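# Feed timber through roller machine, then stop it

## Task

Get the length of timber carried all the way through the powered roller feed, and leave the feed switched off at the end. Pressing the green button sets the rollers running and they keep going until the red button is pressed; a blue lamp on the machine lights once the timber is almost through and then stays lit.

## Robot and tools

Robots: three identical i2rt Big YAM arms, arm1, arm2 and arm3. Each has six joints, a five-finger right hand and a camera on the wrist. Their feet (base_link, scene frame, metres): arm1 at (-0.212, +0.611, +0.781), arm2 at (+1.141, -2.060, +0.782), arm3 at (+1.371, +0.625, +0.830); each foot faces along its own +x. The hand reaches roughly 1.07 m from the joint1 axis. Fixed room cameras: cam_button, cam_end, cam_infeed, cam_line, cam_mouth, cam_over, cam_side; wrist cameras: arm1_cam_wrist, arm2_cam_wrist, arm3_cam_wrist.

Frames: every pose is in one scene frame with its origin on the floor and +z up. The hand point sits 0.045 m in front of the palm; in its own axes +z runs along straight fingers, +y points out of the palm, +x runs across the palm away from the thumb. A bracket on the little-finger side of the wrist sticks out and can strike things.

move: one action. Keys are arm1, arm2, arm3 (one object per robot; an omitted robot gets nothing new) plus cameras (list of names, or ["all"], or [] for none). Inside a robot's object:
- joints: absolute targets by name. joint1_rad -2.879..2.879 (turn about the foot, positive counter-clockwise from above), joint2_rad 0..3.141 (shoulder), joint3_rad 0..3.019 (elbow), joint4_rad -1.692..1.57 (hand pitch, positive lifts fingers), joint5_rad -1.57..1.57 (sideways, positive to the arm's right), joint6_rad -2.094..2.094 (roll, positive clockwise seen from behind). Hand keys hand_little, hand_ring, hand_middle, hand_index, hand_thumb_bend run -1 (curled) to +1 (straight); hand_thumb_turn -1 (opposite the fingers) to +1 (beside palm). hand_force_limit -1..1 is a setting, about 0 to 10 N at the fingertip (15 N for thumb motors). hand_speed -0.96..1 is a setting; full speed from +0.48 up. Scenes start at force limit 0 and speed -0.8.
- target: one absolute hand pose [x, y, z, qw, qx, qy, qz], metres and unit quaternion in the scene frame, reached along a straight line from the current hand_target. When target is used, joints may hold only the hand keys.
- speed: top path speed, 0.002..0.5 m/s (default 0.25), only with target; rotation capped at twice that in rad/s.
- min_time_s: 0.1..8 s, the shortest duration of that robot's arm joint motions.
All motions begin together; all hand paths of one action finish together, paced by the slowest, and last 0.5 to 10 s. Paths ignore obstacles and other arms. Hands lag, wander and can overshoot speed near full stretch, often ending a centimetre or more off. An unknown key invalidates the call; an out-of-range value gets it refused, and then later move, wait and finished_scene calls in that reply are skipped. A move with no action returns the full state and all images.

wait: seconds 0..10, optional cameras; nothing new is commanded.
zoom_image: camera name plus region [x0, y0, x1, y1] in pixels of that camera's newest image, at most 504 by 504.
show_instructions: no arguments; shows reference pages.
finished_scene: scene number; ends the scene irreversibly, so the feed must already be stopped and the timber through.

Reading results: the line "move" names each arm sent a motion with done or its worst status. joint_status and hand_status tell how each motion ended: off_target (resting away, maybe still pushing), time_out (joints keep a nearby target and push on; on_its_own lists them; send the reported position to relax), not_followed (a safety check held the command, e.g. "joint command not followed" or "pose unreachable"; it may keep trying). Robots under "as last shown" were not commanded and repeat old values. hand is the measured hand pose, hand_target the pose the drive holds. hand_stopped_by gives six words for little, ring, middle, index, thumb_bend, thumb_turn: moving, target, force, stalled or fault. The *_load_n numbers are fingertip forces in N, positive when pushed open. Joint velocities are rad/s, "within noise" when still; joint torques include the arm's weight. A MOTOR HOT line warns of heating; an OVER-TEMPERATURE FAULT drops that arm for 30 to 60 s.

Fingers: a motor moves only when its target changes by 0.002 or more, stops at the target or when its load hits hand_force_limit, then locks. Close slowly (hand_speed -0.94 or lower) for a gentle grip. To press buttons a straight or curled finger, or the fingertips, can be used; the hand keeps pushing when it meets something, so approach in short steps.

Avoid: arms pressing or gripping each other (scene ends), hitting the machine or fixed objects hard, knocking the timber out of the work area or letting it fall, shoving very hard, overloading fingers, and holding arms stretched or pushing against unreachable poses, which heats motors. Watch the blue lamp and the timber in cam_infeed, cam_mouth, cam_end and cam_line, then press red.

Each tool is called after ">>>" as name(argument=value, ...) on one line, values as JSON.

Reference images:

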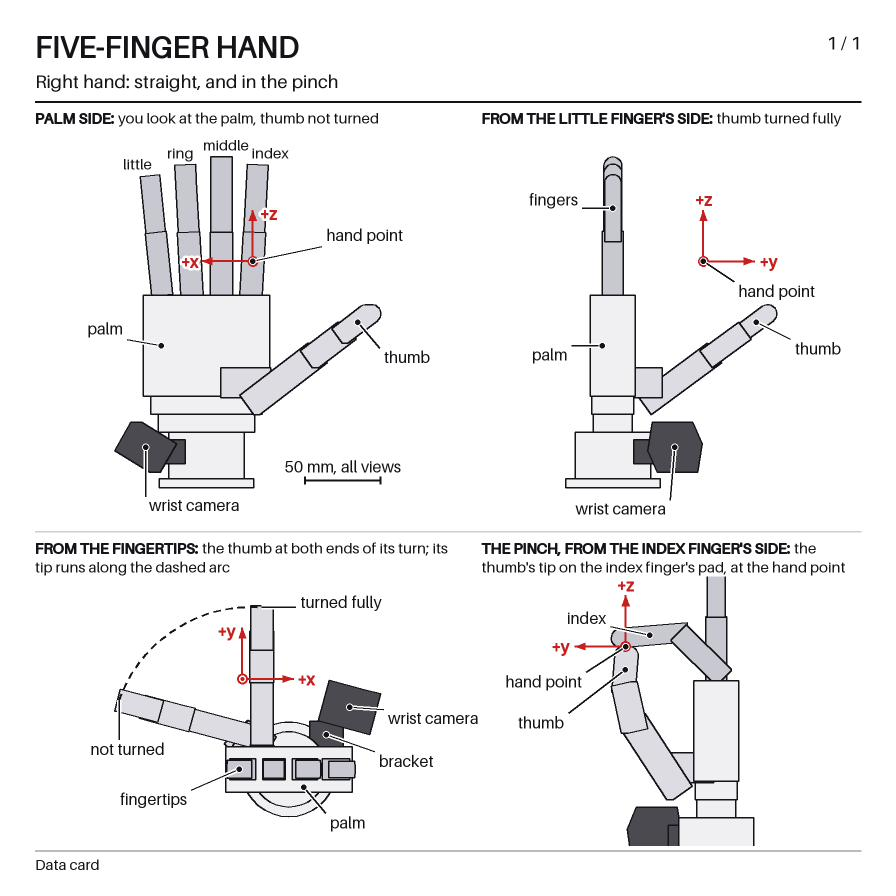

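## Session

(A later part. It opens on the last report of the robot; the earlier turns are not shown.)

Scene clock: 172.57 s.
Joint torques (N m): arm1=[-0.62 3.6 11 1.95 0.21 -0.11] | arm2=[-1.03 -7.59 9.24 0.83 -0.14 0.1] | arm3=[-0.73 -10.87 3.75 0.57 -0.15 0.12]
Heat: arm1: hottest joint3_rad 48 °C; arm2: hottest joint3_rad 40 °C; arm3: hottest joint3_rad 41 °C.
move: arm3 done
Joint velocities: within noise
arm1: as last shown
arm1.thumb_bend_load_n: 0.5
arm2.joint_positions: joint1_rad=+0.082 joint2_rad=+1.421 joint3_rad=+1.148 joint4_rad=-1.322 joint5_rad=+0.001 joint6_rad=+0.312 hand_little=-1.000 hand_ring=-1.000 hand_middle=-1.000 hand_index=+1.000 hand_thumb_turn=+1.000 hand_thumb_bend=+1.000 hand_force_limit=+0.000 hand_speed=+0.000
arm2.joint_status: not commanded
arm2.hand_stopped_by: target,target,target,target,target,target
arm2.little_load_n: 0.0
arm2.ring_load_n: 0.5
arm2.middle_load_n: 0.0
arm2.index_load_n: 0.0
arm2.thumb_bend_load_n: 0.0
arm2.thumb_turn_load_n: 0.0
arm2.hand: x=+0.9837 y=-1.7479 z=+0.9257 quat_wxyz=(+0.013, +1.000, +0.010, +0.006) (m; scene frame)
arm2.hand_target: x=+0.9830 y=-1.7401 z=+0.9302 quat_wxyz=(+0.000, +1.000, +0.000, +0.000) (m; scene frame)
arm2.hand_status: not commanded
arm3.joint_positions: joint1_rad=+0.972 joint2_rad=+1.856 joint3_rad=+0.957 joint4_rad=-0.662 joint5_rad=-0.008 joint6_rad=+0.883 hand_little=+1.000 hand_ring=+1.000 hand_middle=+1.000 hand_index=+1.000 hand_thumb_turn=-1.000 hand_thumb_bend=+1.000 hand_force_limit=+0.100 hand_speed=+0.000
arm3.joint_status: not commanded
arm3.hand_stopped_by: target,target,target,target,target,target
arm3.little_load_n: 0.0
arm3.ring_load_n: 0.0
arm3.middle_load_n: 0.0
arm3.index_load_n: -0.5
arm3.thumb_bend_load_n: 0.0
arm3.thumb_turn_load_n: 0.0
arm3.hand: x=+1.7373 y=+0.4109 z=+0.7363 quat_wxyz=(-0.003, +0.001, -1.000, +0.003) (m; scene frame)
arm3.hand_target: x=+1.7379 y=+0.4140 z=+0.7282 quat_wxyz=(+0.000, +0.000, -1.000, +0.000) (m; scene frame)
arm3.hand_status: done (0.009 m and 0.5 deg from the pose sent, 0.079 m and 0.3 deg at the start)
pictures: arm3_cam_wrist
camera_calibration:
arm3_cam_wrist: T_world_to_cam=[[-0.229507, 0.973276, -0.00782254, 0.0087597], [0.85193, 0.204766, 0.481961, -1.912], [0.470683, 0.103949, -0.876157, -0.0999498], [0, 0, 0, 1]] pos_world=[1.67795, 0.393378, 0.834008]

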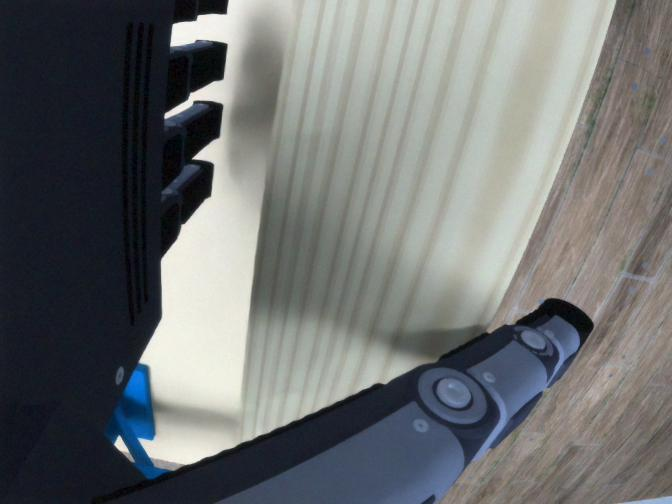

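>>> move(arm3={"joints": {"hand_little": 0.15, "hand_ring": 0.15, "hand_middle": 0.15, "hand_index": 0.15, "hand_force_limit": -0.3, "hand_speed": -0.5}})

>>> move(arm3={"joints": {"hand_little": -0.7, "hand_ring": -0.7, "hand_middle": -0.7, "hand_index": -0.7, "hand_force_limit": -0.3, "hand_speed": -0.9}}, cameras=["arm3_cam_wrist"])

Scene clock: 192.20 s.
Joint torques (N m): arm1=[-0.5 3.6 10.97 2 0.22 -0.12] | arm2=[-1.03 -7.65 9.25 0.84 -0.14 0.1] | arm3=[-0.56 -10.75 3.7 0.58 -0.15 0.11]
Heat: arm1: hottest joint3_rad 48 °C; arm2: hottest joint3_rad 40 °C; arm3: hottest joint2_rad 39 °C.
move: arm3 done
Joint velocities: within noise
arm1, arm2: as last shown
arm1.middle_load_n: -0.5
arm1.thumb_bend_load_n: 0.0
arm2.ring_load_n: 0.0
arm3.joint_positions: joint1_rad=+0.972 joint2_rad=+1.856 joint3_rad=+0.957 joint4_rad=-0.660 joint5_rad=-0.008 joint6_rad=+0.884 hand_little=+0.150 hand_ring=+0.150 hand_middle=+0.150 hand_index=+0.150 hand_thumb_turn=-1.000 hand_thumb_bend=+1.000 hand_force_limit=-0.300 hand_speed=-0.500
arm3.joint_status: all done
arm3.hand_stopped_by: target,target,target,target,target,target
arm3.little_load_n: 0.0
arm3.ring_load_n: 0.5
arm3.middle_load_n: 0.0
arm3.index_load_n: 0.0
arm3.thumb_bend_load_n: 0.0
arm3.thumb_turn_load_n: 0.0
arm3.hand: x=+1.7378 y=+0.4105 z=+0.7363 quat_wxyz=(-0.003, +0.001, -1.000, +0.003) (m; scene frame)
arm3.hand_target: x=+1.7378 y=+0.4141 z=+0.7282 quat_wxyz=(+0.000, +0.000, -1.000, +0.000) (m; scene frame)
arm3.hand_status: not commanded
pictures: none

Scene clock: 195.43 s.
Joint torques (N m): arm1=[-0.44 3.49 10.96 2.04 0.2 -0.13] | arm2=[-1.03 -7.59 9.24 0.83 -0.14 0.1] | arm3=[-0.73 -10.93 3.79 0.35 -0.15 0.11]
Heat: arm1: hottest joint3_rad 48 °C; arm2: hottest joint3_rad 40 °C; arm3: hottest joint2_rad 39 °C.
move: arm3 off_target
Joint velocities: within noise
arm1, arm2: as last shown
arm1.middle_load_n: 0.0
arm3.joint_positions: joint1_rad=+0.972 joint2_rad=+1.859 joint3_rad=+0.957 joint4_rad=-0.655 joint5_rad=-0.008 joint6_rad=+0.884 hand_little=-0.192 hand_ring=-0.183 hand_middle=-0.192 hand_index=-0.201 hand_thumb_turn=-1.000 hand_thumb_bend=+1.000 hand_force_limit=-0.300 hand_speed=-0.900
arm3.joint_status: hand_little off_target (ended at -0.192, target -0.700); hand_ring off_target (ended at -0.183, target -0.700); hand_middle off_target (ended at -0.192, target -0.700); hand_index off_target (ended at -0.201, target -0.700); the others done
arm3.hand_stopped_by: force,force,force,force,target,target
arm3.little_load_n: 3.5
arm3.ring_load_n: 1.0
arm3.middle_load_n: 4.0
arm3.index_load_n: 6.5
arm3.thumb_bend_load_n: 1.5
arm3.thumb_turn_load_n: 0.5
arm3.hand: x=+1.7380 y=+0.4104 z=+0.7347 quat_wxyz=(-0.004, +0.001, -1.000, +0.004) (m; scene frame)
arm3.hand_target: x=+1.7379 y=+0.4140 z=+0.7282 quat_wxyz=(+0.000, +0.000, -1.000, +0.000) (m; scene frame)
arm3.hand_status: not commanded
pictures: arm3_cam_wrist
camera_calibration:
arm3_cam_wrist: T_world_to_cam=[[-0.228763, 0.973429, -0.0102152, 0.00971081], [0.850922, 0.205048, 0.483618, -1.91128], [0.472862, 0.101941, -0.87522, -0.105256], [0, 0, 0, 1]] pos_world=[1.67834, 0.393181, 0.832306]

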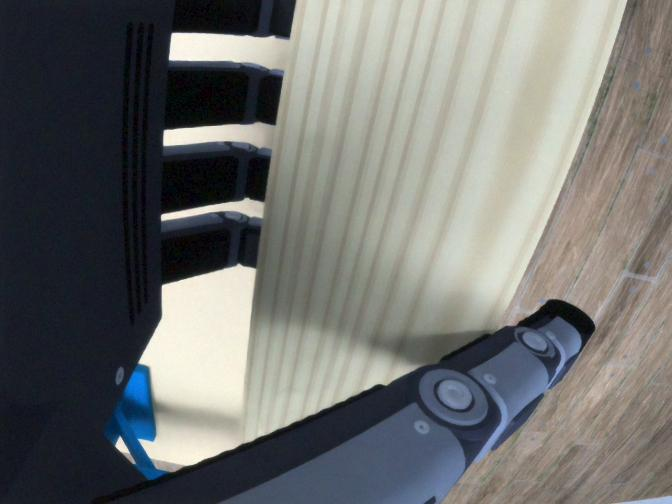

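>>> move(arm3={"joints": {"hand_little": -0.75, "hand_ring": -0.75, "hand_middle": -0.75, "hand_index": -0.75, "hand_thumb_bend": -0.5, "hand_force_limit": 0.1, "hand_speed": -0.88}}, cameras=["arm3_cam_wrist"])

Scene clock: 205.03 s.
Joint torques (N m): arm1=[-0.67 3.78 10.95 1.95 0.23 -0.12] | arm2=[-1.03 -7.53 9.24 0.84 -0.14 0.1] | arm3=[-0.67 -11.11 3.84 0.29 -0.04 0.13]
Heat: arm1: hottest joint3_rad 48 °C; arm2: hottest joint3_rad 40 °C; arm3: hottest joint3_rad 39 °C.
move: arm3 off_target
Joint velocities: within noise
arm1, arm2: as last shown
arm3.joint_positions: joint1_rad=+0.972 joint2_rad=+1.860 joint3_rad=+0.956 joint4_rad=-0.655 joint5_rad=-0.011 joint6_rad=+0.882 hand_little=-0.201 hand_ring=-0.201 hand_middle=-0.200 hand_index=-0.201 hand_thumb_turn=-1.000 hand_thumb_bend=+0.985 hand_force_limit=+0.100 hand_speed=-0.880
arm3.joint_status: hand_little off_target (ended at -0.201, target -0.750); hand_ring off_target (ended at -0.201, target -0.750); hand_middle off_target (ended at -0.200, target -0.750); hand_index off_target (ended at -0.201, target -0.750); hand_thumb_bend off_target (ended at +0.985, target -0.500); the others done
arm3.hand_stopped_by: force,force,force,force,force,target
arm3.little_load_n: 4.0
arm3.ring_load_n: 8.0
arm3.middle_load_n: 6.0
arm3.index_load_n: 4.5
arm3.thumb_bend_load_n: 9.0
arm3.thumb_turn_load_n: 2.0
arm3.hand: x=+1.7376 y=+0.4113 z=+0.7345 quat_wxyz=(-0.004, +0.002, -1.000, +0.002) (m; scene frame)
arm3.hand_target: x=+1.7379 y=+0.4141 z=+0.7282 quat_wxyz=(+0.000, +0.000, -1.000, +0.000) (m; scene frame)
arm3.hand_status: not commanded
pictures: arm3_cam_wrist
camera_calibration:
arm3_cam_wrist: T_world_to_cam=[[-0.230643, 0.97301, -0.00744975, 0.010155], [0.850285, 0.205263, 0.484646, -1.91077], [0.473095, 0.105446, -0.874679, -0.107601], [0, 0, 0, 1]] pos_world=[1.67794, 0.393675, 0.832005]

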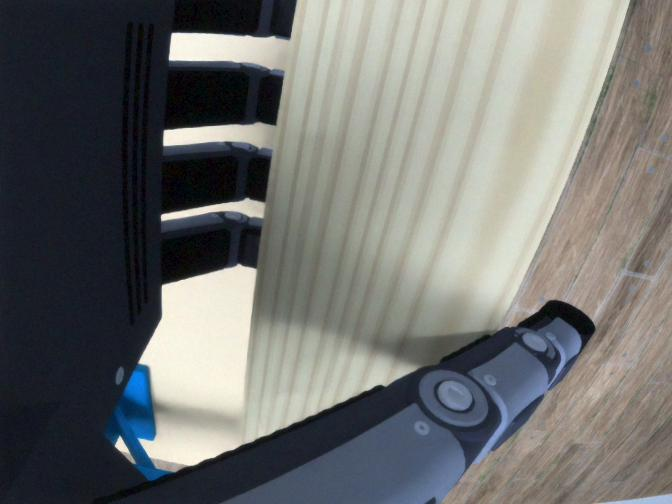

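>>> move(arm3={"target": [1.742, 0.405, 0.90, 0, 0, 1, 0], "speed": 0.12}, cameras=["arm3_cam_wrist", "cam_line"])

Scene clock: 210.53 s.
Joint torques (N m): arm1=[-0.38 3.96 10.99 1.99 0.22 -0.12] | arm2=[-1.03 -7.53 9.24 0.83 -0.14 0.1] | arm3=[-1.55 -14.97 9.42 -1.16 -0.38 -0.02]
Heat: arm1: hottest joint3_rad 48 °C; arm2: hottest joint3_rad 40 °C; arm3: hottest joint3_rad 39 °C.
move: arm3 off_target
Joint velocities: within noise
arm1, arm2: as last shown
arm3.joint_positions: joint1_rad=+0.968 joint2_rad=+1.636 joint3_rad=+1.069 joint4_rad=-1.079 joint5_rad=-0.002 joint6_rad=+0.884 hand_little=-0.201 hand_ring=-0.202 hand_middle=-0.201 hand_index=-0.202 hand_thumb_turn=-1.000 hand_thumb_bend=+0.983 hand_force_limit=+0.100 hand_speed=-0.880
arm3.joint_status: not commanded
arm3.hand_stopped_by: force,force,force,force,force,target
arm3.little_load_n: 2.5
arm3.ring_load_n: 4.0
arm3.middle_load_n: 0.5
arm3.index_load_n: 2.0
arm3.thumb_bend_load_n: 0.5
arm3.thumb_turn_load_n: 0.0
arm3.hand: x=+1.7229 y=+0.4204 z=+0.8609 quat_wxyz=(+0.032, -0.001, -0.999, -0.022) (m; scene frame)
arm3.hand_target: x=+1.7406 y=+0.4062 z=+0.8994 quat_wxyz=(+0.000, +0.000, -1.000, +0.000) (m; scene frame)
arm3.hand_status: off_target (0.046 m and 4.5 deg from the pose sent, 0.166 m and 0.6 deg at the start)
pictures: arm3_cam_wrist, cam_line
camera_calibration:
arm3_cam_wrist: T_world_to_cam=[[-0.222881, 0.973215, 0.0563679, -0.069562], [0.884689, 0.177644, 0.431009, -1.96288], [0.409451, 0.145932, -0.900585, 0.123828], [0, 0, 0, 1]] pos_world=[1.67033, 0.398321, 0.961456]

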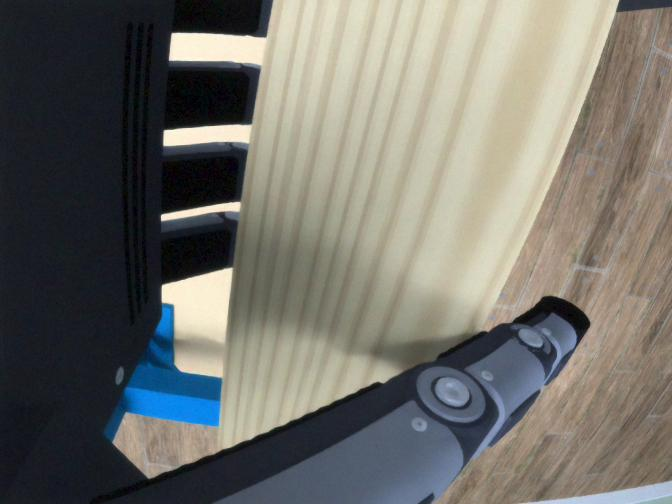

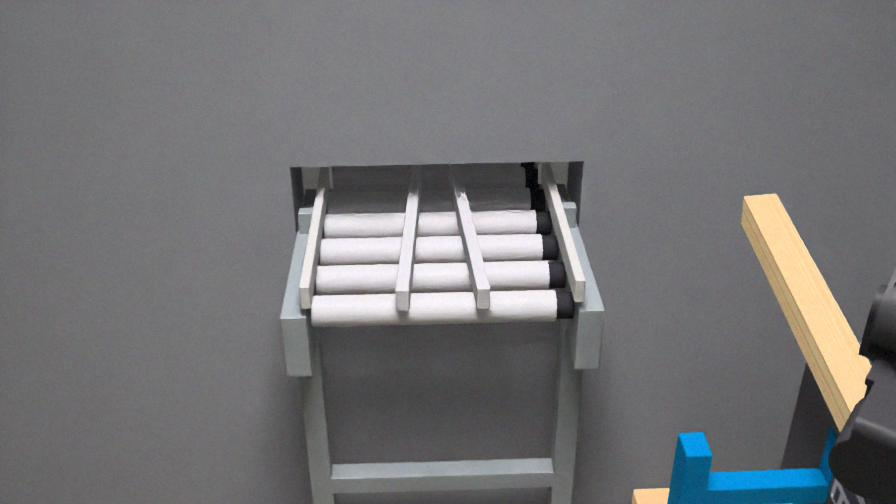

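>>> move(arm3={"target": [1.73, 0.38, 0.955, 0, 0.01, 1, -0.02], "speed": 0.15})

>>> move(arm3={"target": [1.463, -0.017, 0.90, 0, 0.019, 0.999, -0.04], "speed": 0.2}, cameras=["cam_infeed", "cam_line", "cam_mouth"])

>>> zoom_image(camera="cam_infeed", region=[240, 240, 440, 400])

>>> zoom_image(camera="cam_infeed", region=[440, 240, 640, 400])

Scene clock: 219.37 s.
Joint torques (N m): arm1=[-0.5 3.6 10.97 1.95 0.2 -0.11] | arm2=[-1.03 -7.59 9.25 0.83 -0.14 0.09] | arm3=[-1.03 -14.45 10.07 -1.01 -0.29 -0.08]
Heat: arm1: hottest joint3_rad 48 °C; arm2: hottest joint3_rad 40 °C; arm3: hottest joint3_rad 41 °C.
move: arm3 off_target
Joint velocities: within noise
arm1, arm2: as last shown
arm3.joint_positions: joint1_rad=+0.918 joint2_rad=+1.572 joint3_rad=+1.158 joint4_rad=-1.206 joint5_rad=+0.027 joint6_rad=+0.861 hand_little=-0.201 hand_ring=-0.202 hand_middle=-0.201 hand_index=-0.202 hand_thumb_turn=-1.000 hand_thumb_bend=+0.983 hand_force_limit=+0.100 hand_speed=-0.880
arm3.joint_status: not commanded
arm3.hand_stopped_by: force,force,force,force,force,target
arm3.little_load_n: 2.5
arm3.ring_load_n: 4.0
arm3.middle_load_n: 0.5
arm3.index_load_n: 1.0
arm3.thumb_bend_load_n: 0.0
arm3.thumb_turn_load_n: 0.0
arm3.hand: x=+1.7148 y=+0.3929 z=+0.9150 quat_wxyz=(+0.031, -0.015, -0.999, -0.004) (m; scene frame)
arm3.hand_target: x=+1.7287 y=+0.3813 z=+0.9544 quat_wxyz=(+0.000, -0.010, -1.000, +0.020) (m; scene frame)
arm3.hand_status: off_target (0.045 m and 4.6 deg from the pose sent, 0.103 m and 6.2 deg at the start)
pictures: none

Scene clock: 222.50 s.
Joint torques (N m): arm1=[-0.38 3.78 10.99 1.95 0.21 -0.12] | arm2=[-1.03 -7.53 9.24 0.84 -0.14 0.1] | arm3=[-0.67 -23.41 11.54 -0.91 -0.04 -0.02]
Heat: arm1: hottest joint3_rad 48 °C; arm2: hottest joint3_rad 40 °C; arm3: hottest joint3_rad 42 °C.
move: arm3 off_target
Joint velocities: within noise
arm1, arm2: as last shown
arm3.joint_positions: joint1_rad=+0.165 joint2_rad=+2.244 joint3_rad=+1.990 joint4_rad=-1.323 joint5_rad=-0.001 joint6_rad=+0.131 hand_little=-0.201 hand_ring=-0.202 hand_middle=-0.201 hand_index=-0.202 hand_thumb_turn=-1.000 hand_thumb_bend=+0.983 hand_force_limit=+0.100 hand_speed=-0.880
arm3.joint_status: not commanded
arm3.hand_stopped_by: force,force,force,force,force,target
arm3.little_load_n: 3.0
arm3.ring_load_n: 4.0
arm3.middle_load_n: 0.5
arm3.index_load_n: 1.0
arm3.thumb_bend_load_n: 0.0
arm3.thumb_turn_load_n: 0.0
arm3.hand: x=+1.4572 y=+0.0065 z=+0.8528 quat_wxyz=(+0.004, -0.027, -1.000, +0.000) (m; scene frame)
arm3.hand_target: x=+1.4628 y=-0.0141 z=+0.9001 quat_wxyz=(+0.000, -0.019, -0.999, +0.041) (m; scene frame)
arm3.hand_status: off_target (0.053 m and 4.7 deg from the pose sent, 0.481 m and 6.2 deg at the start)
pictures: cam_infeed, cam_line, cam_mouth

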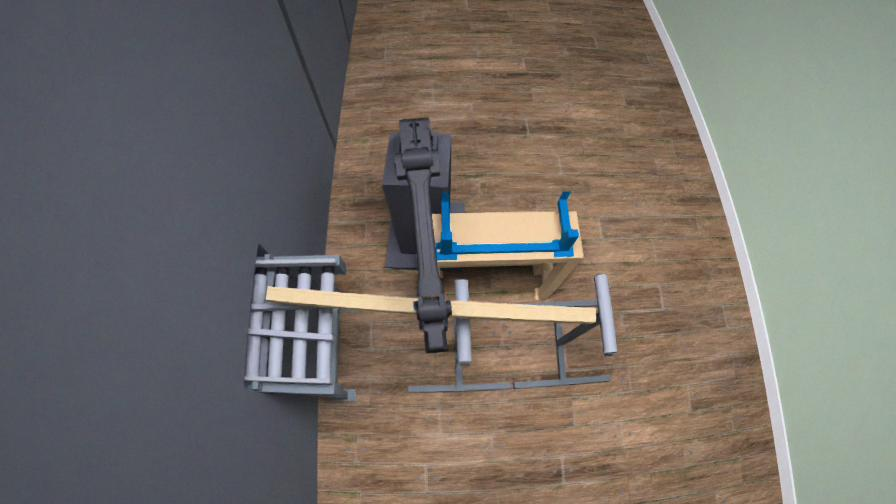

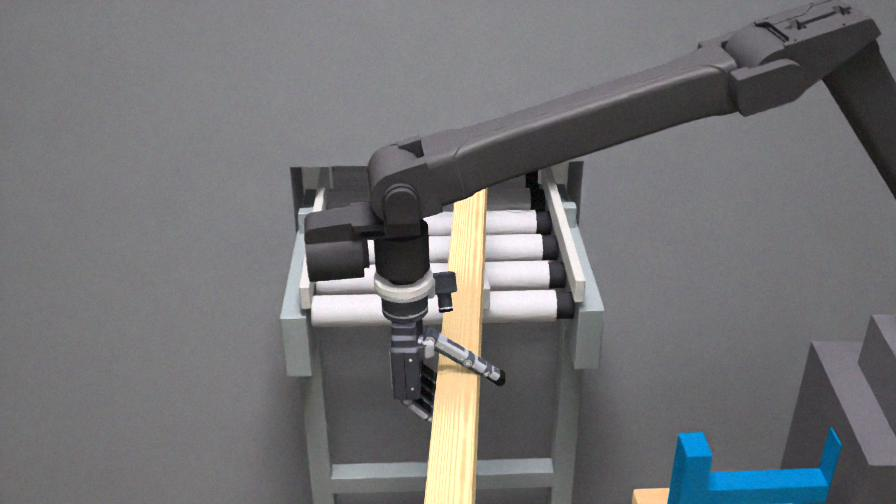

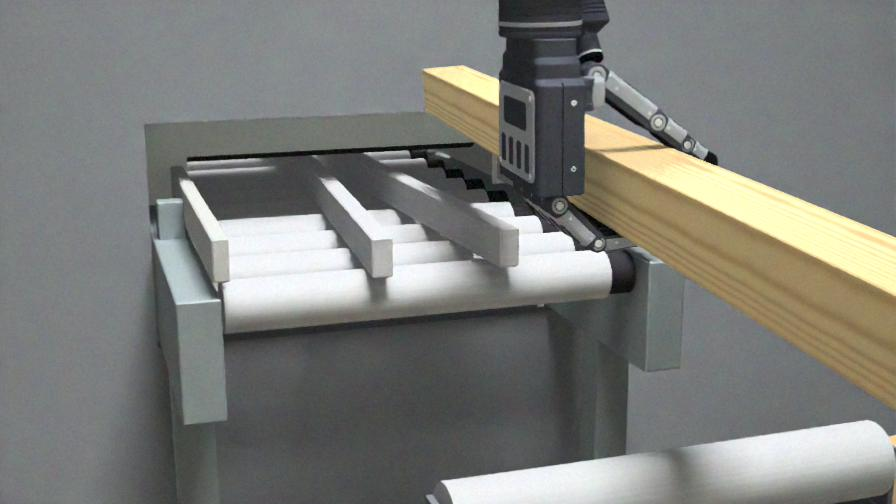

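Scaled by 2.520 from the camera's 896x504 image, which has a finer 1280x720 frame.

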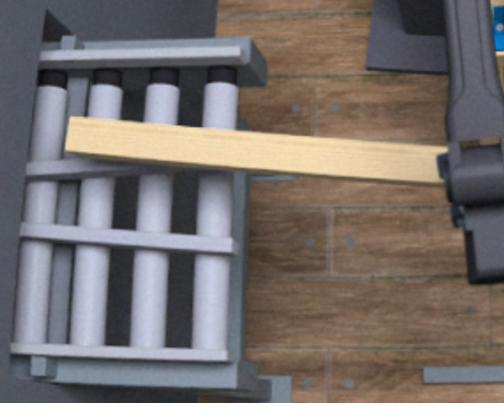

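Scaled by 2.520 from the camera's 896x504 image, which has a finer 1280x720 frame.

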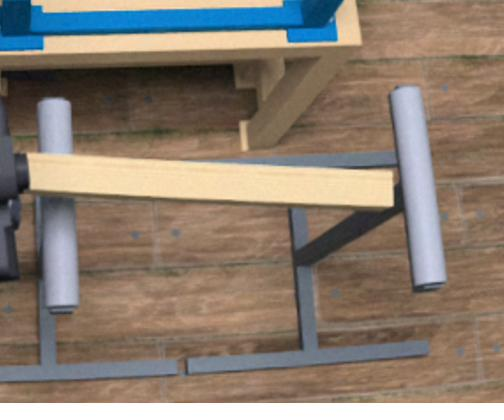

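>>> move(arm3={"target": [1.463, -0.024, 0.845, 0, -0.019, 0.999, -0.04], "speed": 0.12}, cameras=["cam_infeed", "cam_line", "cam_mouth"])

>>> zoom_image(camera="cam_infeed", region=[240, 240, 440, 400])

>>> zoom_image(camera="cam_infeed", region=[440, 240, 640, 400])

Scene clock: 249.07 s.
Joint torques (N m): arm1=[-0.62 3.84 10.95 2.03 0.22 -0.1] | arm2=[-1.03 -7.59 9.24 0.83 -0.14 0.1] | arm3=[-0.26 -24.7 9.48 -0.06 -0.02 -0.02]
Heat: arm1: hottest joint3_rad 48 °C; arm2: hottest joint3_rad 40 °C; arm3: hottest joint2_rad 48 °C.
move: arm3 off_target
Joint velocities: within noise
arm1.joint_positions: joint1_rad=+0.425 joint2_rad=+0.595 joint3_rad=+1.368 joint4_rad=-1.623 joint5_rad=+0.122 joint6_rad=-1.017 hand_little=+1.000 hand_ring=+1.000 hand_middle=+1.000 hand_index=+1.000 hand_thumb_turn=+1.000 hand_thumb_bend=+1.000 hand_force_limit=+0.000 hand_speed=-0.800
arm1.joint_status: not commanded
arm1.hand_stopped_by: target,target,target,target,target,target
arm1.little_load_n: 0.0
arm1.ring_load_n: 0.0
arm1.middle_load_n: 0.5
arm1.index_load_n: 0.0
arm1.thumb_bend_load_n: 0.0
arm1.thumb_turn_load_n: 0.0
arm1.hand: x=-0.1936 y=+0.4526 z=+1.2120 quat_wxyz=(+0.154, +0.616, -0.702, +0.322) (m; scene frame)
arm1.hand_target: x=-0.1937 y=+0.4530 z=+1.2201 quat_wxyz=(+0.157, +0.613, -0.700, +0.332) (m; scene frame)
arm1.hand_status: not commanded
arm2: as last shown
arm3.joint_positions: joint1_rad=+0.171 joint2_rad=+2.324 joint3_rad=+1.990 joint4_rad=-1.254 joint5_rad=-0.004 joint6_rad=+0.059 hand_little=-0.201 hand_ring=-0.202 hand_middle=-0.201 hand_index=-0.202 hand_thumb_turn=-1.000 hand_thumb_bend=+0.983 hand_force_limit=+0.100 hand_speed=-0.880
arm3.joint_status: not commanded
arm3.hand_stopped_by: force,force,force,force,force,target
arm3.little_load_n: 2.5
arm3.ring_load_n: 4.0
arm3.middle_load_n: 0.5
arm3.index_load_n: 1.0
arm3.thumb_bend_load_n: 0.0
arm3.thumb_turn_load_n: 0.0
arm3.hand: x=+1.4572 y=+0.0016 z=+0.8004 quat_wxyz=(+0.003, +0.012, -1.000, -0.006) (m; scene frame)
arm3.hand_target: x=+1.4629 y=-0.0216 z=+0.8452 quat_wxyz=(+0.000, +0.019, -0.999, +0.040) (m; scene frame)
arm3.hand_status: off_target (0.052 m and 5.4 deg from the pose sent, 0.032 m and 7.0 deg at the start)
pictures: cam_infeed, cam_line, cam_mouth

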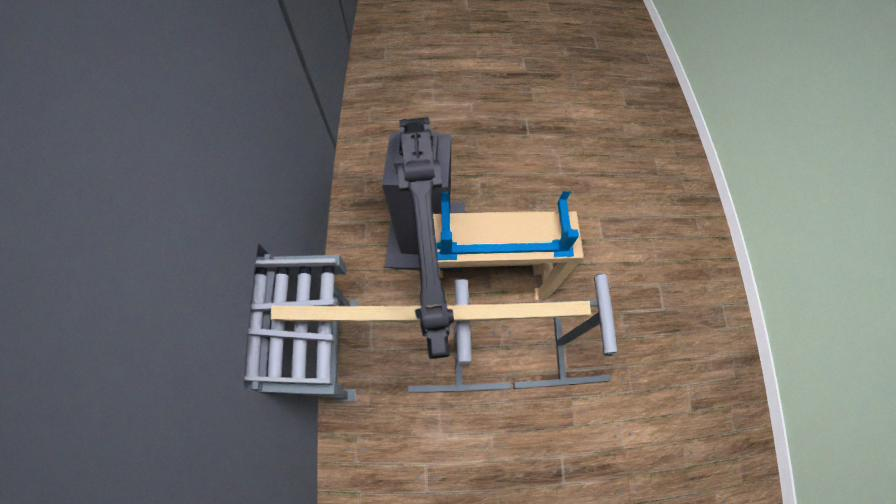

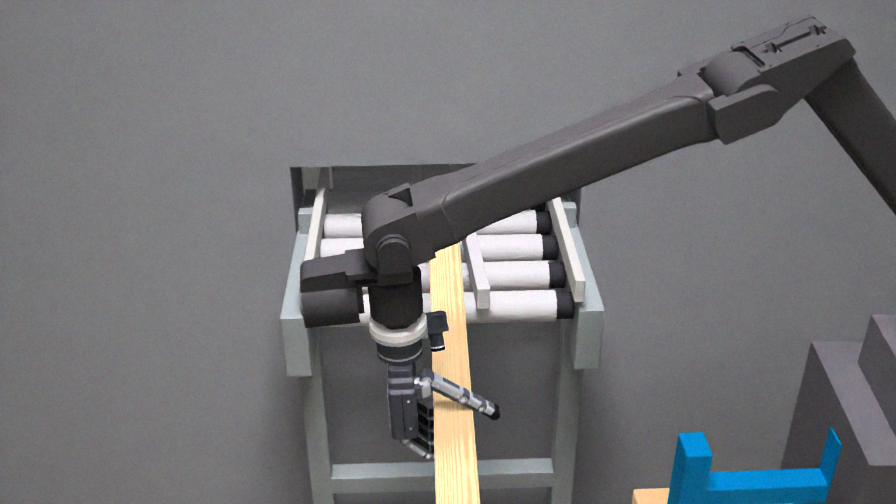

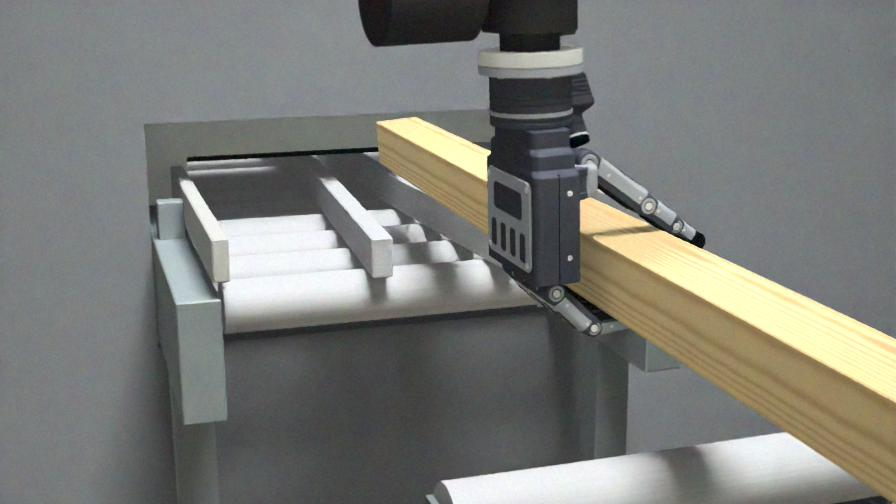

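Scaled by 2.520 from the camera's 896x504 image, which has a finer 1280x720 frame.

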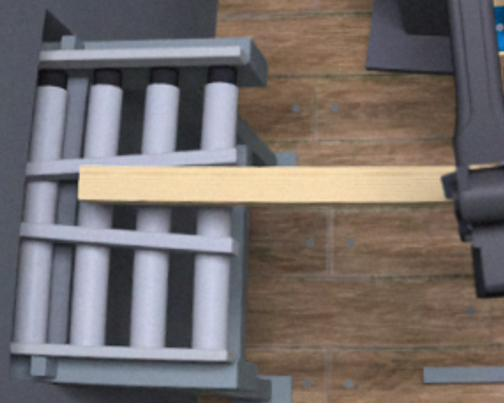

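Scaled by 2.520 from the camera's 896x504 image, which has a finer 1280x720 frame.

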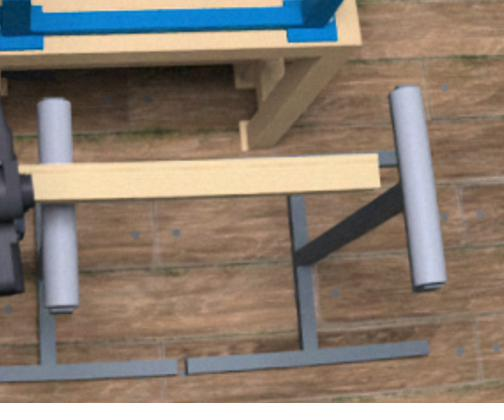

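>>> move(arm3={"target": [1.463, -0.025, 0.797, 0, -0.019, 0.999, -0.04], "speed": 0.1}, cameras=["cam_infeed", "cam_mouth"])

>>> zoom_image(camera="cam_infeed", region=[240, 240, 440, 400])

Scene clock: 270.20 s.
Joint torques (N m): arm1=[-0.62 3.55 10.92 2 0.21 -0.13] | arm2=[-1.03 -7.59 9.25 0.83 -0.14 0.1] | arm3=[-0.73 -24.64 7.66 0.06 0 -0.02]
Heat: arm1: hottest joint3_rad 48 °C; arm2: hottest joint3_rad 41 °C; arm3: hottest joint2_rad 53 °C.
move: arm3 off_target
Joint velocities: within noise
arm1: as last shown
arm1.middle_load_n: 0.0
arm2.joint_positions: joint1_rad=+0.082 joint2_rad=+1.421 joint3_rad=+1.148 joint4_rad=-1.322 joint5_rad=+0.001 joint6_rad=+0.312 hand_little=-1.000 hand_ring=-1.000 hand_middle=-1.000 hand_index=+1.000 hand_thumb_turn=+1.000 hand_thumb_bend=+1.000 hand_force_limit=+0.000 hand_speed=+0.000
arm2.joint_status: not commanded
arm2.hand_stopped_by: target,target,target,target,target,target
arm2.little_load_n: 0.0
arm2.ring_load_n: 0.0
arm2.middle_load_n: 0.0
arm2.index_load_n: 0.0
arm2.thumb_bend_load_n: 0.0
arm2.thumb_turn_load_n: 0.0
arm2.hand: x=+0.9837 y=-1.7479 z=+0.9257 quat_wxyz=(+0.013, +1.000, +0.010, +0.006) (m; scene frame)
arm2.hand_target: x=+0.9830 y=-1.7401 z=+0.9302 quat_wxyz=(+0.000, +1.000, +0.000, +0.000) (m; scene frame)
arm2.hand_status: not commanded
arm3.joint_positions: joint1_rad=+0.171 joint2_rad=+2.366 joint3_rad=+1.975 joint4_rad=-1.166 joint5_rad=-0.004 joint6_rad=+0.059 hand_little=-0.201 hand_ring=-0.202 hand_middle=-0.201 hand_index=-0.202 hand_thumb_turn=-1.000 hand_thumb_bend=+0.983 hand_force_limit=+0.100 hand_speed=-0.880
arm3.joint_status: not commanded
arm3.hand_stopped_by: force,force,force,force,force,target
arm3.little_load_n: 3.0
arm3.ring_load_n: 4.0
arm3.middle_load_n: 0.0
arm3.index_load_n: 1.0
arm3.thumb_bend_load_n: 0.0
arm3.thumb_turn_load_n: 0.0
arm3.hand: x=+1.4578 y=-0.0084 z=+0.7654 quat_wxyz=(+0.002, +0.012, -1.000, +0.009) (m; scene frame)
arm3.hand_target: x=+1.4630 y=-0.0240 z=+0.7969 quat_wxyz=(+0.000, +0.019, -0.999, +0.040) (m; scene frame)
arm3.hand_status: off_target (0.036 m and 3.6 deg from the pose sent, 0.027 m and 5.4 deg at the start)
pictures: cam_infeed, cam_mouth

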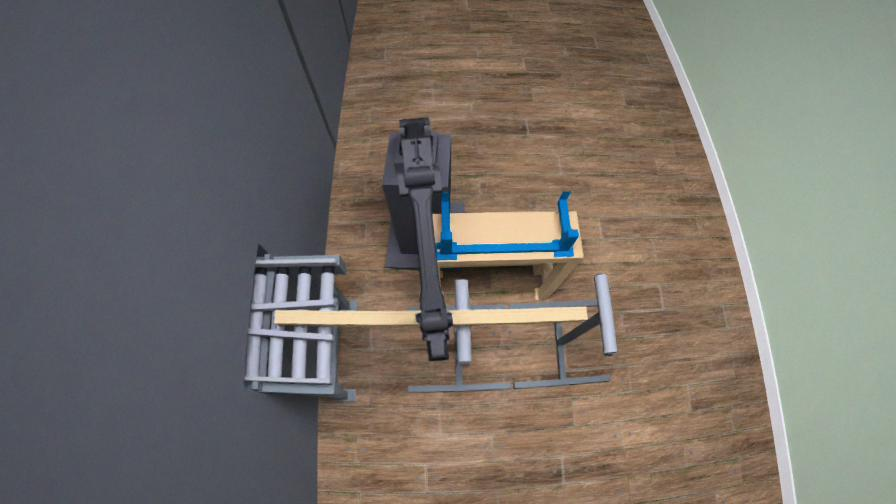

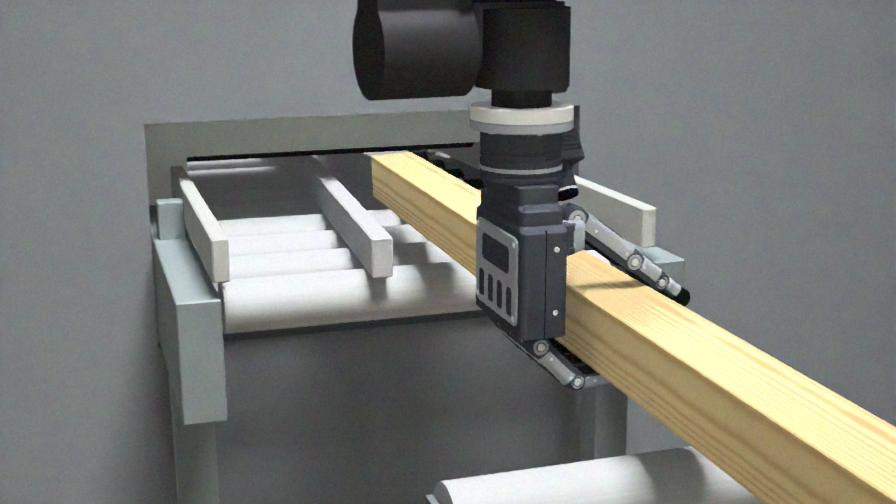

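Scaled by 2.520 from the camera's 896x504 image, which has a finer 1280x720 frame.

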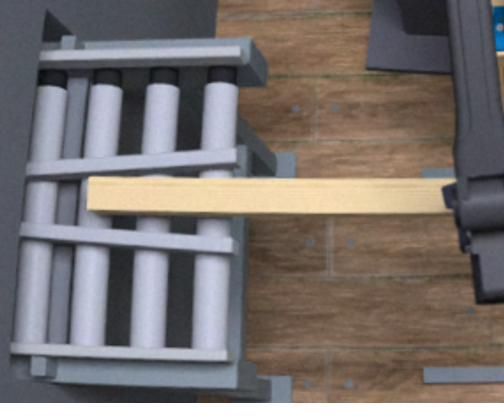

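>>> move(arm3={"target": [1.462, -0.013, 0.771, 0, -0.019, 0.999, -0.04], "speed": 0.08}, cameras=["cam_infeed", "cam_mouth"])

>>> zoom_image(camera="cam_infeed", region=[240, 240, 440, 400])

Scene clock: 281.27 s.
Joint torques (N m): arm1=[-0.38 3.66 10.96 1.95 0.2 -0.11] | arm2=[-1.03 -7.59 9.25 0.83 -0.14 0.1] | arm3=[-0.62 -24.59 7.19 0.09 -0.02 -0.01]
Heat: arm1: hottest joint3_rad 48 °C; arm2: hottest joint3_rad 41 °C; arm3: hottest joint2_rad 53 °C.
move: arm3 off_target
Joint velocities: within noise
arm1, arm2: as last shown
arm1.ring_load_n: -0.5
arm3.joint_positions: joint1_rad=+0.171 joint2_rad=+2.366 joint3_rad=+1.892 joint4_rad=-1.088 joint5_rad=-0.004 joint6_rad=+0.059 hand_little=-0.201 hand_ring=-0.202 hand_middle=-0.201 hand_index=-0.202 hand_thumb_turn=-1.000 hand_thumb_bend=+0.983 hand_force_limit=+0.100 hand_speed=-0.880
arm3.joint_status: not commanded
arm3.hand_stopped_by: force,force,force,force,force,target
arm3.little_load_n: 2.5
arm3.ring_load_n: 4.0
arm3.middle_load_n: 0.5
arm3.index_load_n: 1.0
arm3.thumb_bend_load_n: -0.5
arm3.thumb_turn_load_n: 0.0
arm3.hand: x=+1.4564 y=+0.0056 z=+0.7369 quat_wxyz=(+0.002, +0.012, -1.000, +0.007) (m; scene frame)
arm3.hand_target: x=+1.4620 y=-0.0119 z=+0.7708 quat_wxyz=(+0.000, +0.019, -0.999, +0.040) (m; scene frame)
arm3.hand_status: off_target (0.039 m and 3.8 deg from the pose sent, 0.008 m and 3.6 deg at the start)
pictures: cam_infeed, cam_mouth

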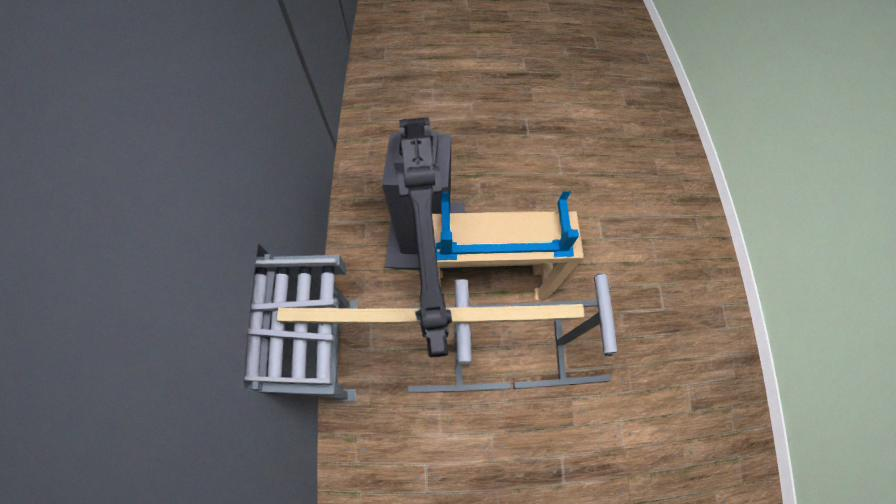

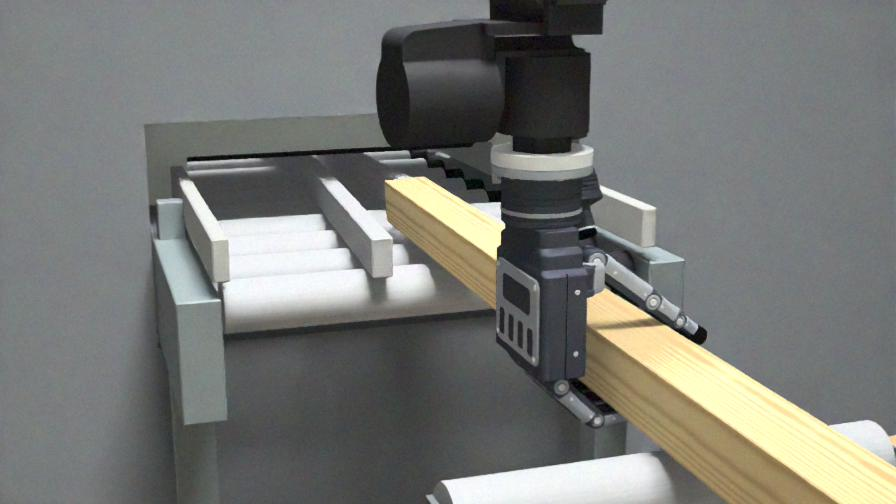

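Scaled by 2.520 from the camera's 896x504 image, which has a finer 1280x720 frame.

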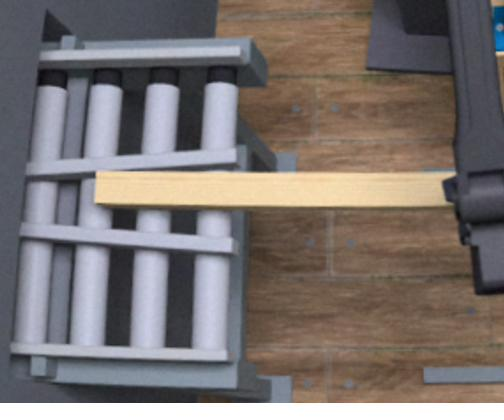

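>>> move(arm3={"target": [1.462, -0.023, 0.760, 0, -0.019, 0.999, -0.04], "speed": 0.08}, cameras=["cam_infeed", "cam_mouth"])

>>> zoom_image(camera="cam_infeed", region=[240, 240, 440, 400])

>>> zoom_image(camera="cam_infeed", region=[440, 240, 640, 400])

Scene clock: 290.20 s.
Joint torques (N m): arm1=[-0.44 3.9 10.93 2.04 0.23 -0.11] | arm2=[-0.97 -7.59 9.24 0.83 -0.14 0.1] | arm3=[-0.56 -23.12 9.89 -0.16 0 -0.02]
Heat: arm1: hottest joint3_rad 49 °C; arm2: hottest joint3_rad 41 °C; arm3: hottest joint2_rad 53 °C.
move: arm3 off_target
Joint velocities: within noise
arm1, arm2: as last shown
arm1.ring_load_n: 0.0
arm3.joint_positions: joint1_rad=+0.171 joint2_rad=+2.382 joint3_rad=+1.892 joint4_rad=-1.087 joint5_rad=-0.004 joint6_rad=+0.057 hand_little=-0.201 hand_ring=-0.202 hand_middle=-0.201 hand_index=-0.202 hand_thumb_turn=-1.000 hand_thumb_bend=+0.983 hand_force_limit=+0.100 hand_speed=-0.880
arm3.joint_status: not commanded
arm3.hand_stopped_by: force,force,force,force,force,target
arm3.little_load_n: 3.0
arm3.ring_load_n: 4.5
arm3.middle_load_n: 0.5
arm3.index_load_n: 0.0
arm3.thumb_bend_load_n: 0.0
arm3.thumb_turn_load_n: 0.0
arm3.hand: x=+1.4561 y=+0.0091 z=+0.7273 quat_wxyz=(+0.002, +0.013, -1.000, +0.000) (m; scene frame)
arm3.hand_target: x=+1.4619 y=-0.0208 z=+0.7609 quat_wxyz=(+0.000, +0.019, -0.999, +0.040) (m; scene frame)
arm3.hand_status: off_target (0.046 m and 4.7 deg from the pose sent, 0.037 m and 3.8 deg at the start)
pictures: cam_infeed, cam_mouth

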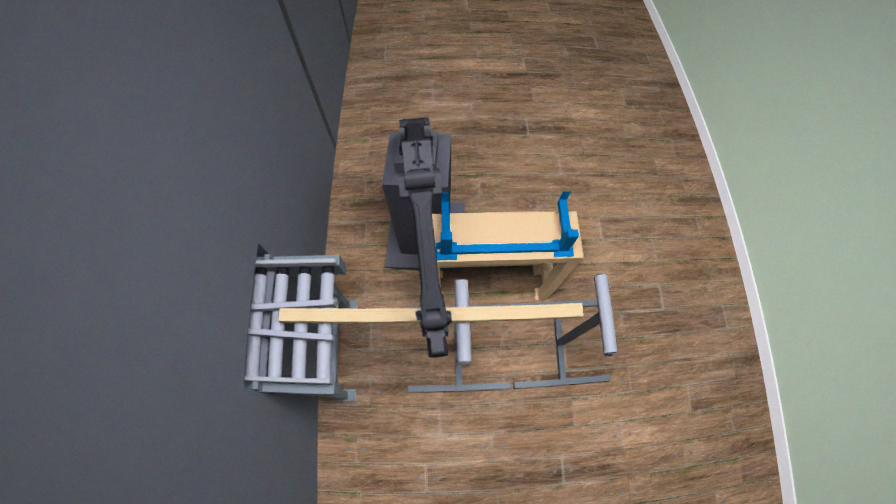

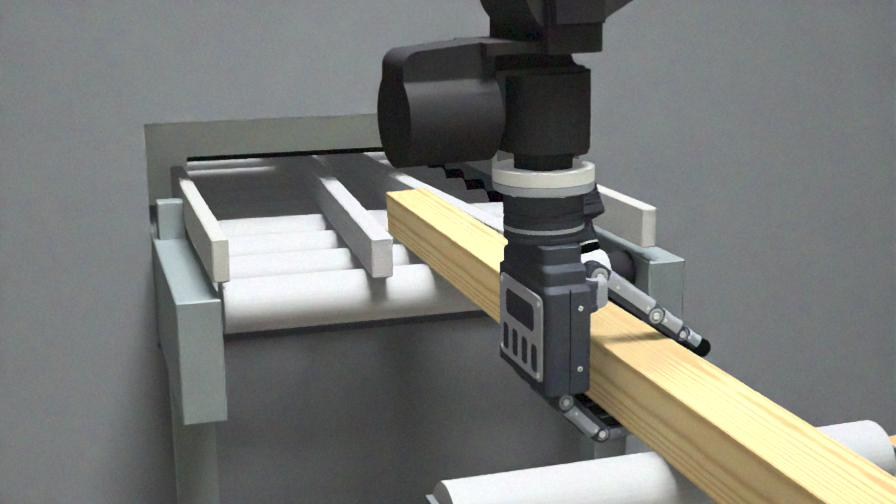

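Scaled by 2.520 from the camera's 896x504 image, which has a finer 1280x720 frame.

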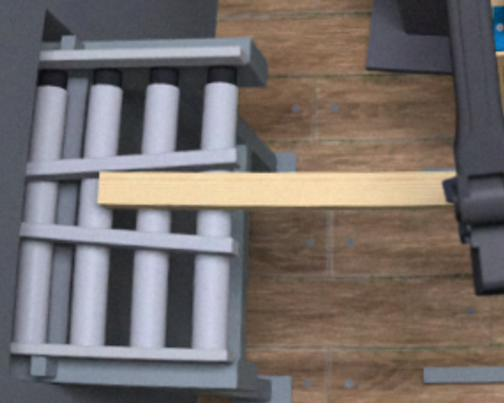

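Scaled by 2.520 from the camera's 896x504 image, which has a finer 1280x720 frame.

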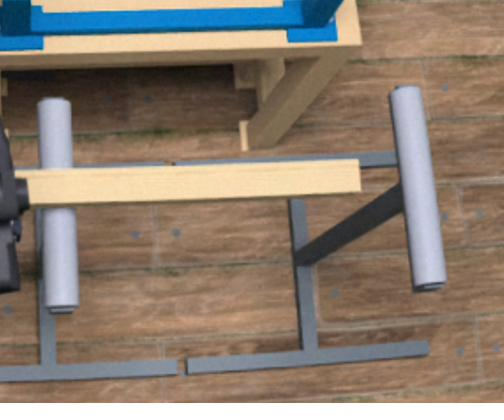

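>>> move(arm3={"target": [1.462, -0.038, 0.766, 0, -0.019, 0.999, -0.04], "speed": 0.08}, cameras=["cam_infeed"])

>>> zoom_image(camera="cam_infeed", region=[240, 240, 440, 400])

Scene clock: 303.53 s.
Joint torques (N m): arm1=[-0.5 3.84 11 1.96 0.21 -0.11] | arm2=[-0.97 -7.59 9.25 0.83 -0.14 0.1] | arm3=[-0.91 -23.71 10.71 -0.88 0.01 -0.03]
Heat: arm1: hottest joint3_rad 49 °C; arm2: hottest joint3_rad 41 °C; arm3: hottest joint2_rad 51 °C.
move: arm3 off_target
Joint velocities: within noise
arm1, arm2: as last shown
arm3.joint_positions: joint1_rad=+0.171 joint2_rad=+2.418 joint3_rad=+1.969 joint4_rad=-1.113 joint5_rad=-0.004 joint6_rad=+0.057 hand_little=-0.201 hand_ring=-0.202 hand_middle=-0.201 hand_index=-0.202 hand_thumb_turn=-1.000 hand_thumb_bend=+0.983 hand_force_limit=+0.100 hand_speed=-0.880
arm3.joint_status: not commanded
arm3.hand_stopped_by: force,force,force,force,force,target
arm3.little_load_n: 3.0
arm3.ring_load_n: 4.0
arm3.middle_load_n: 0.5
arm3.index_load_n: 0.5
arm3.thumb_bend_load_n: 0.0
arm3.thumb_turn_load_n: 0.0
arm3.hand: x=+1.4576 y=-0.0091 z=+0.7283 quat_wxyz=(+0.001, +0.013, -1.000, +0.007) (m; scene frame)
arm3.hand_target: x=+1.4618 y=-0.0357 z=+0.7664 quat_wxyz=(+0.000, +0.019, -0.999, +0.041) (m; scene frame)
arm3.hand_status: off_target (0.048 m and 3.9 deg from the pose sent, 0.061 m and 4.7 deg at the start)
pictures: cam_infeed

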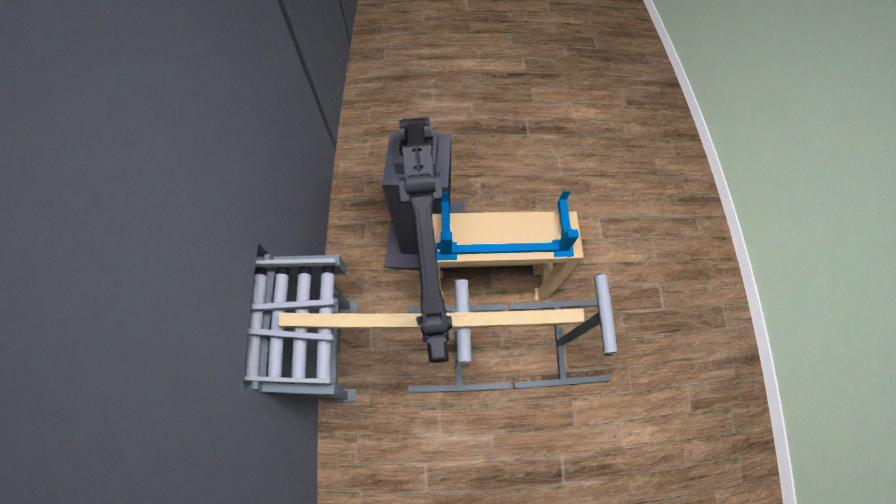

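Scaled by 2.520 from the camera's 896x504 image, which has a finer 1280x720 frame.

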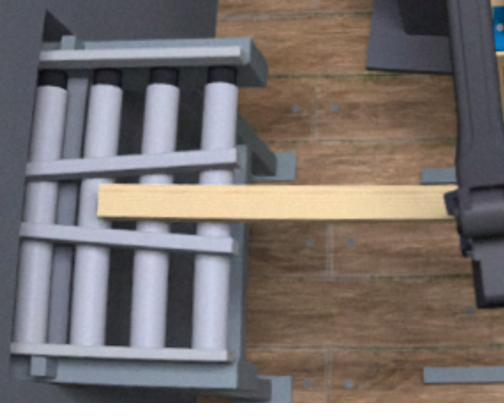

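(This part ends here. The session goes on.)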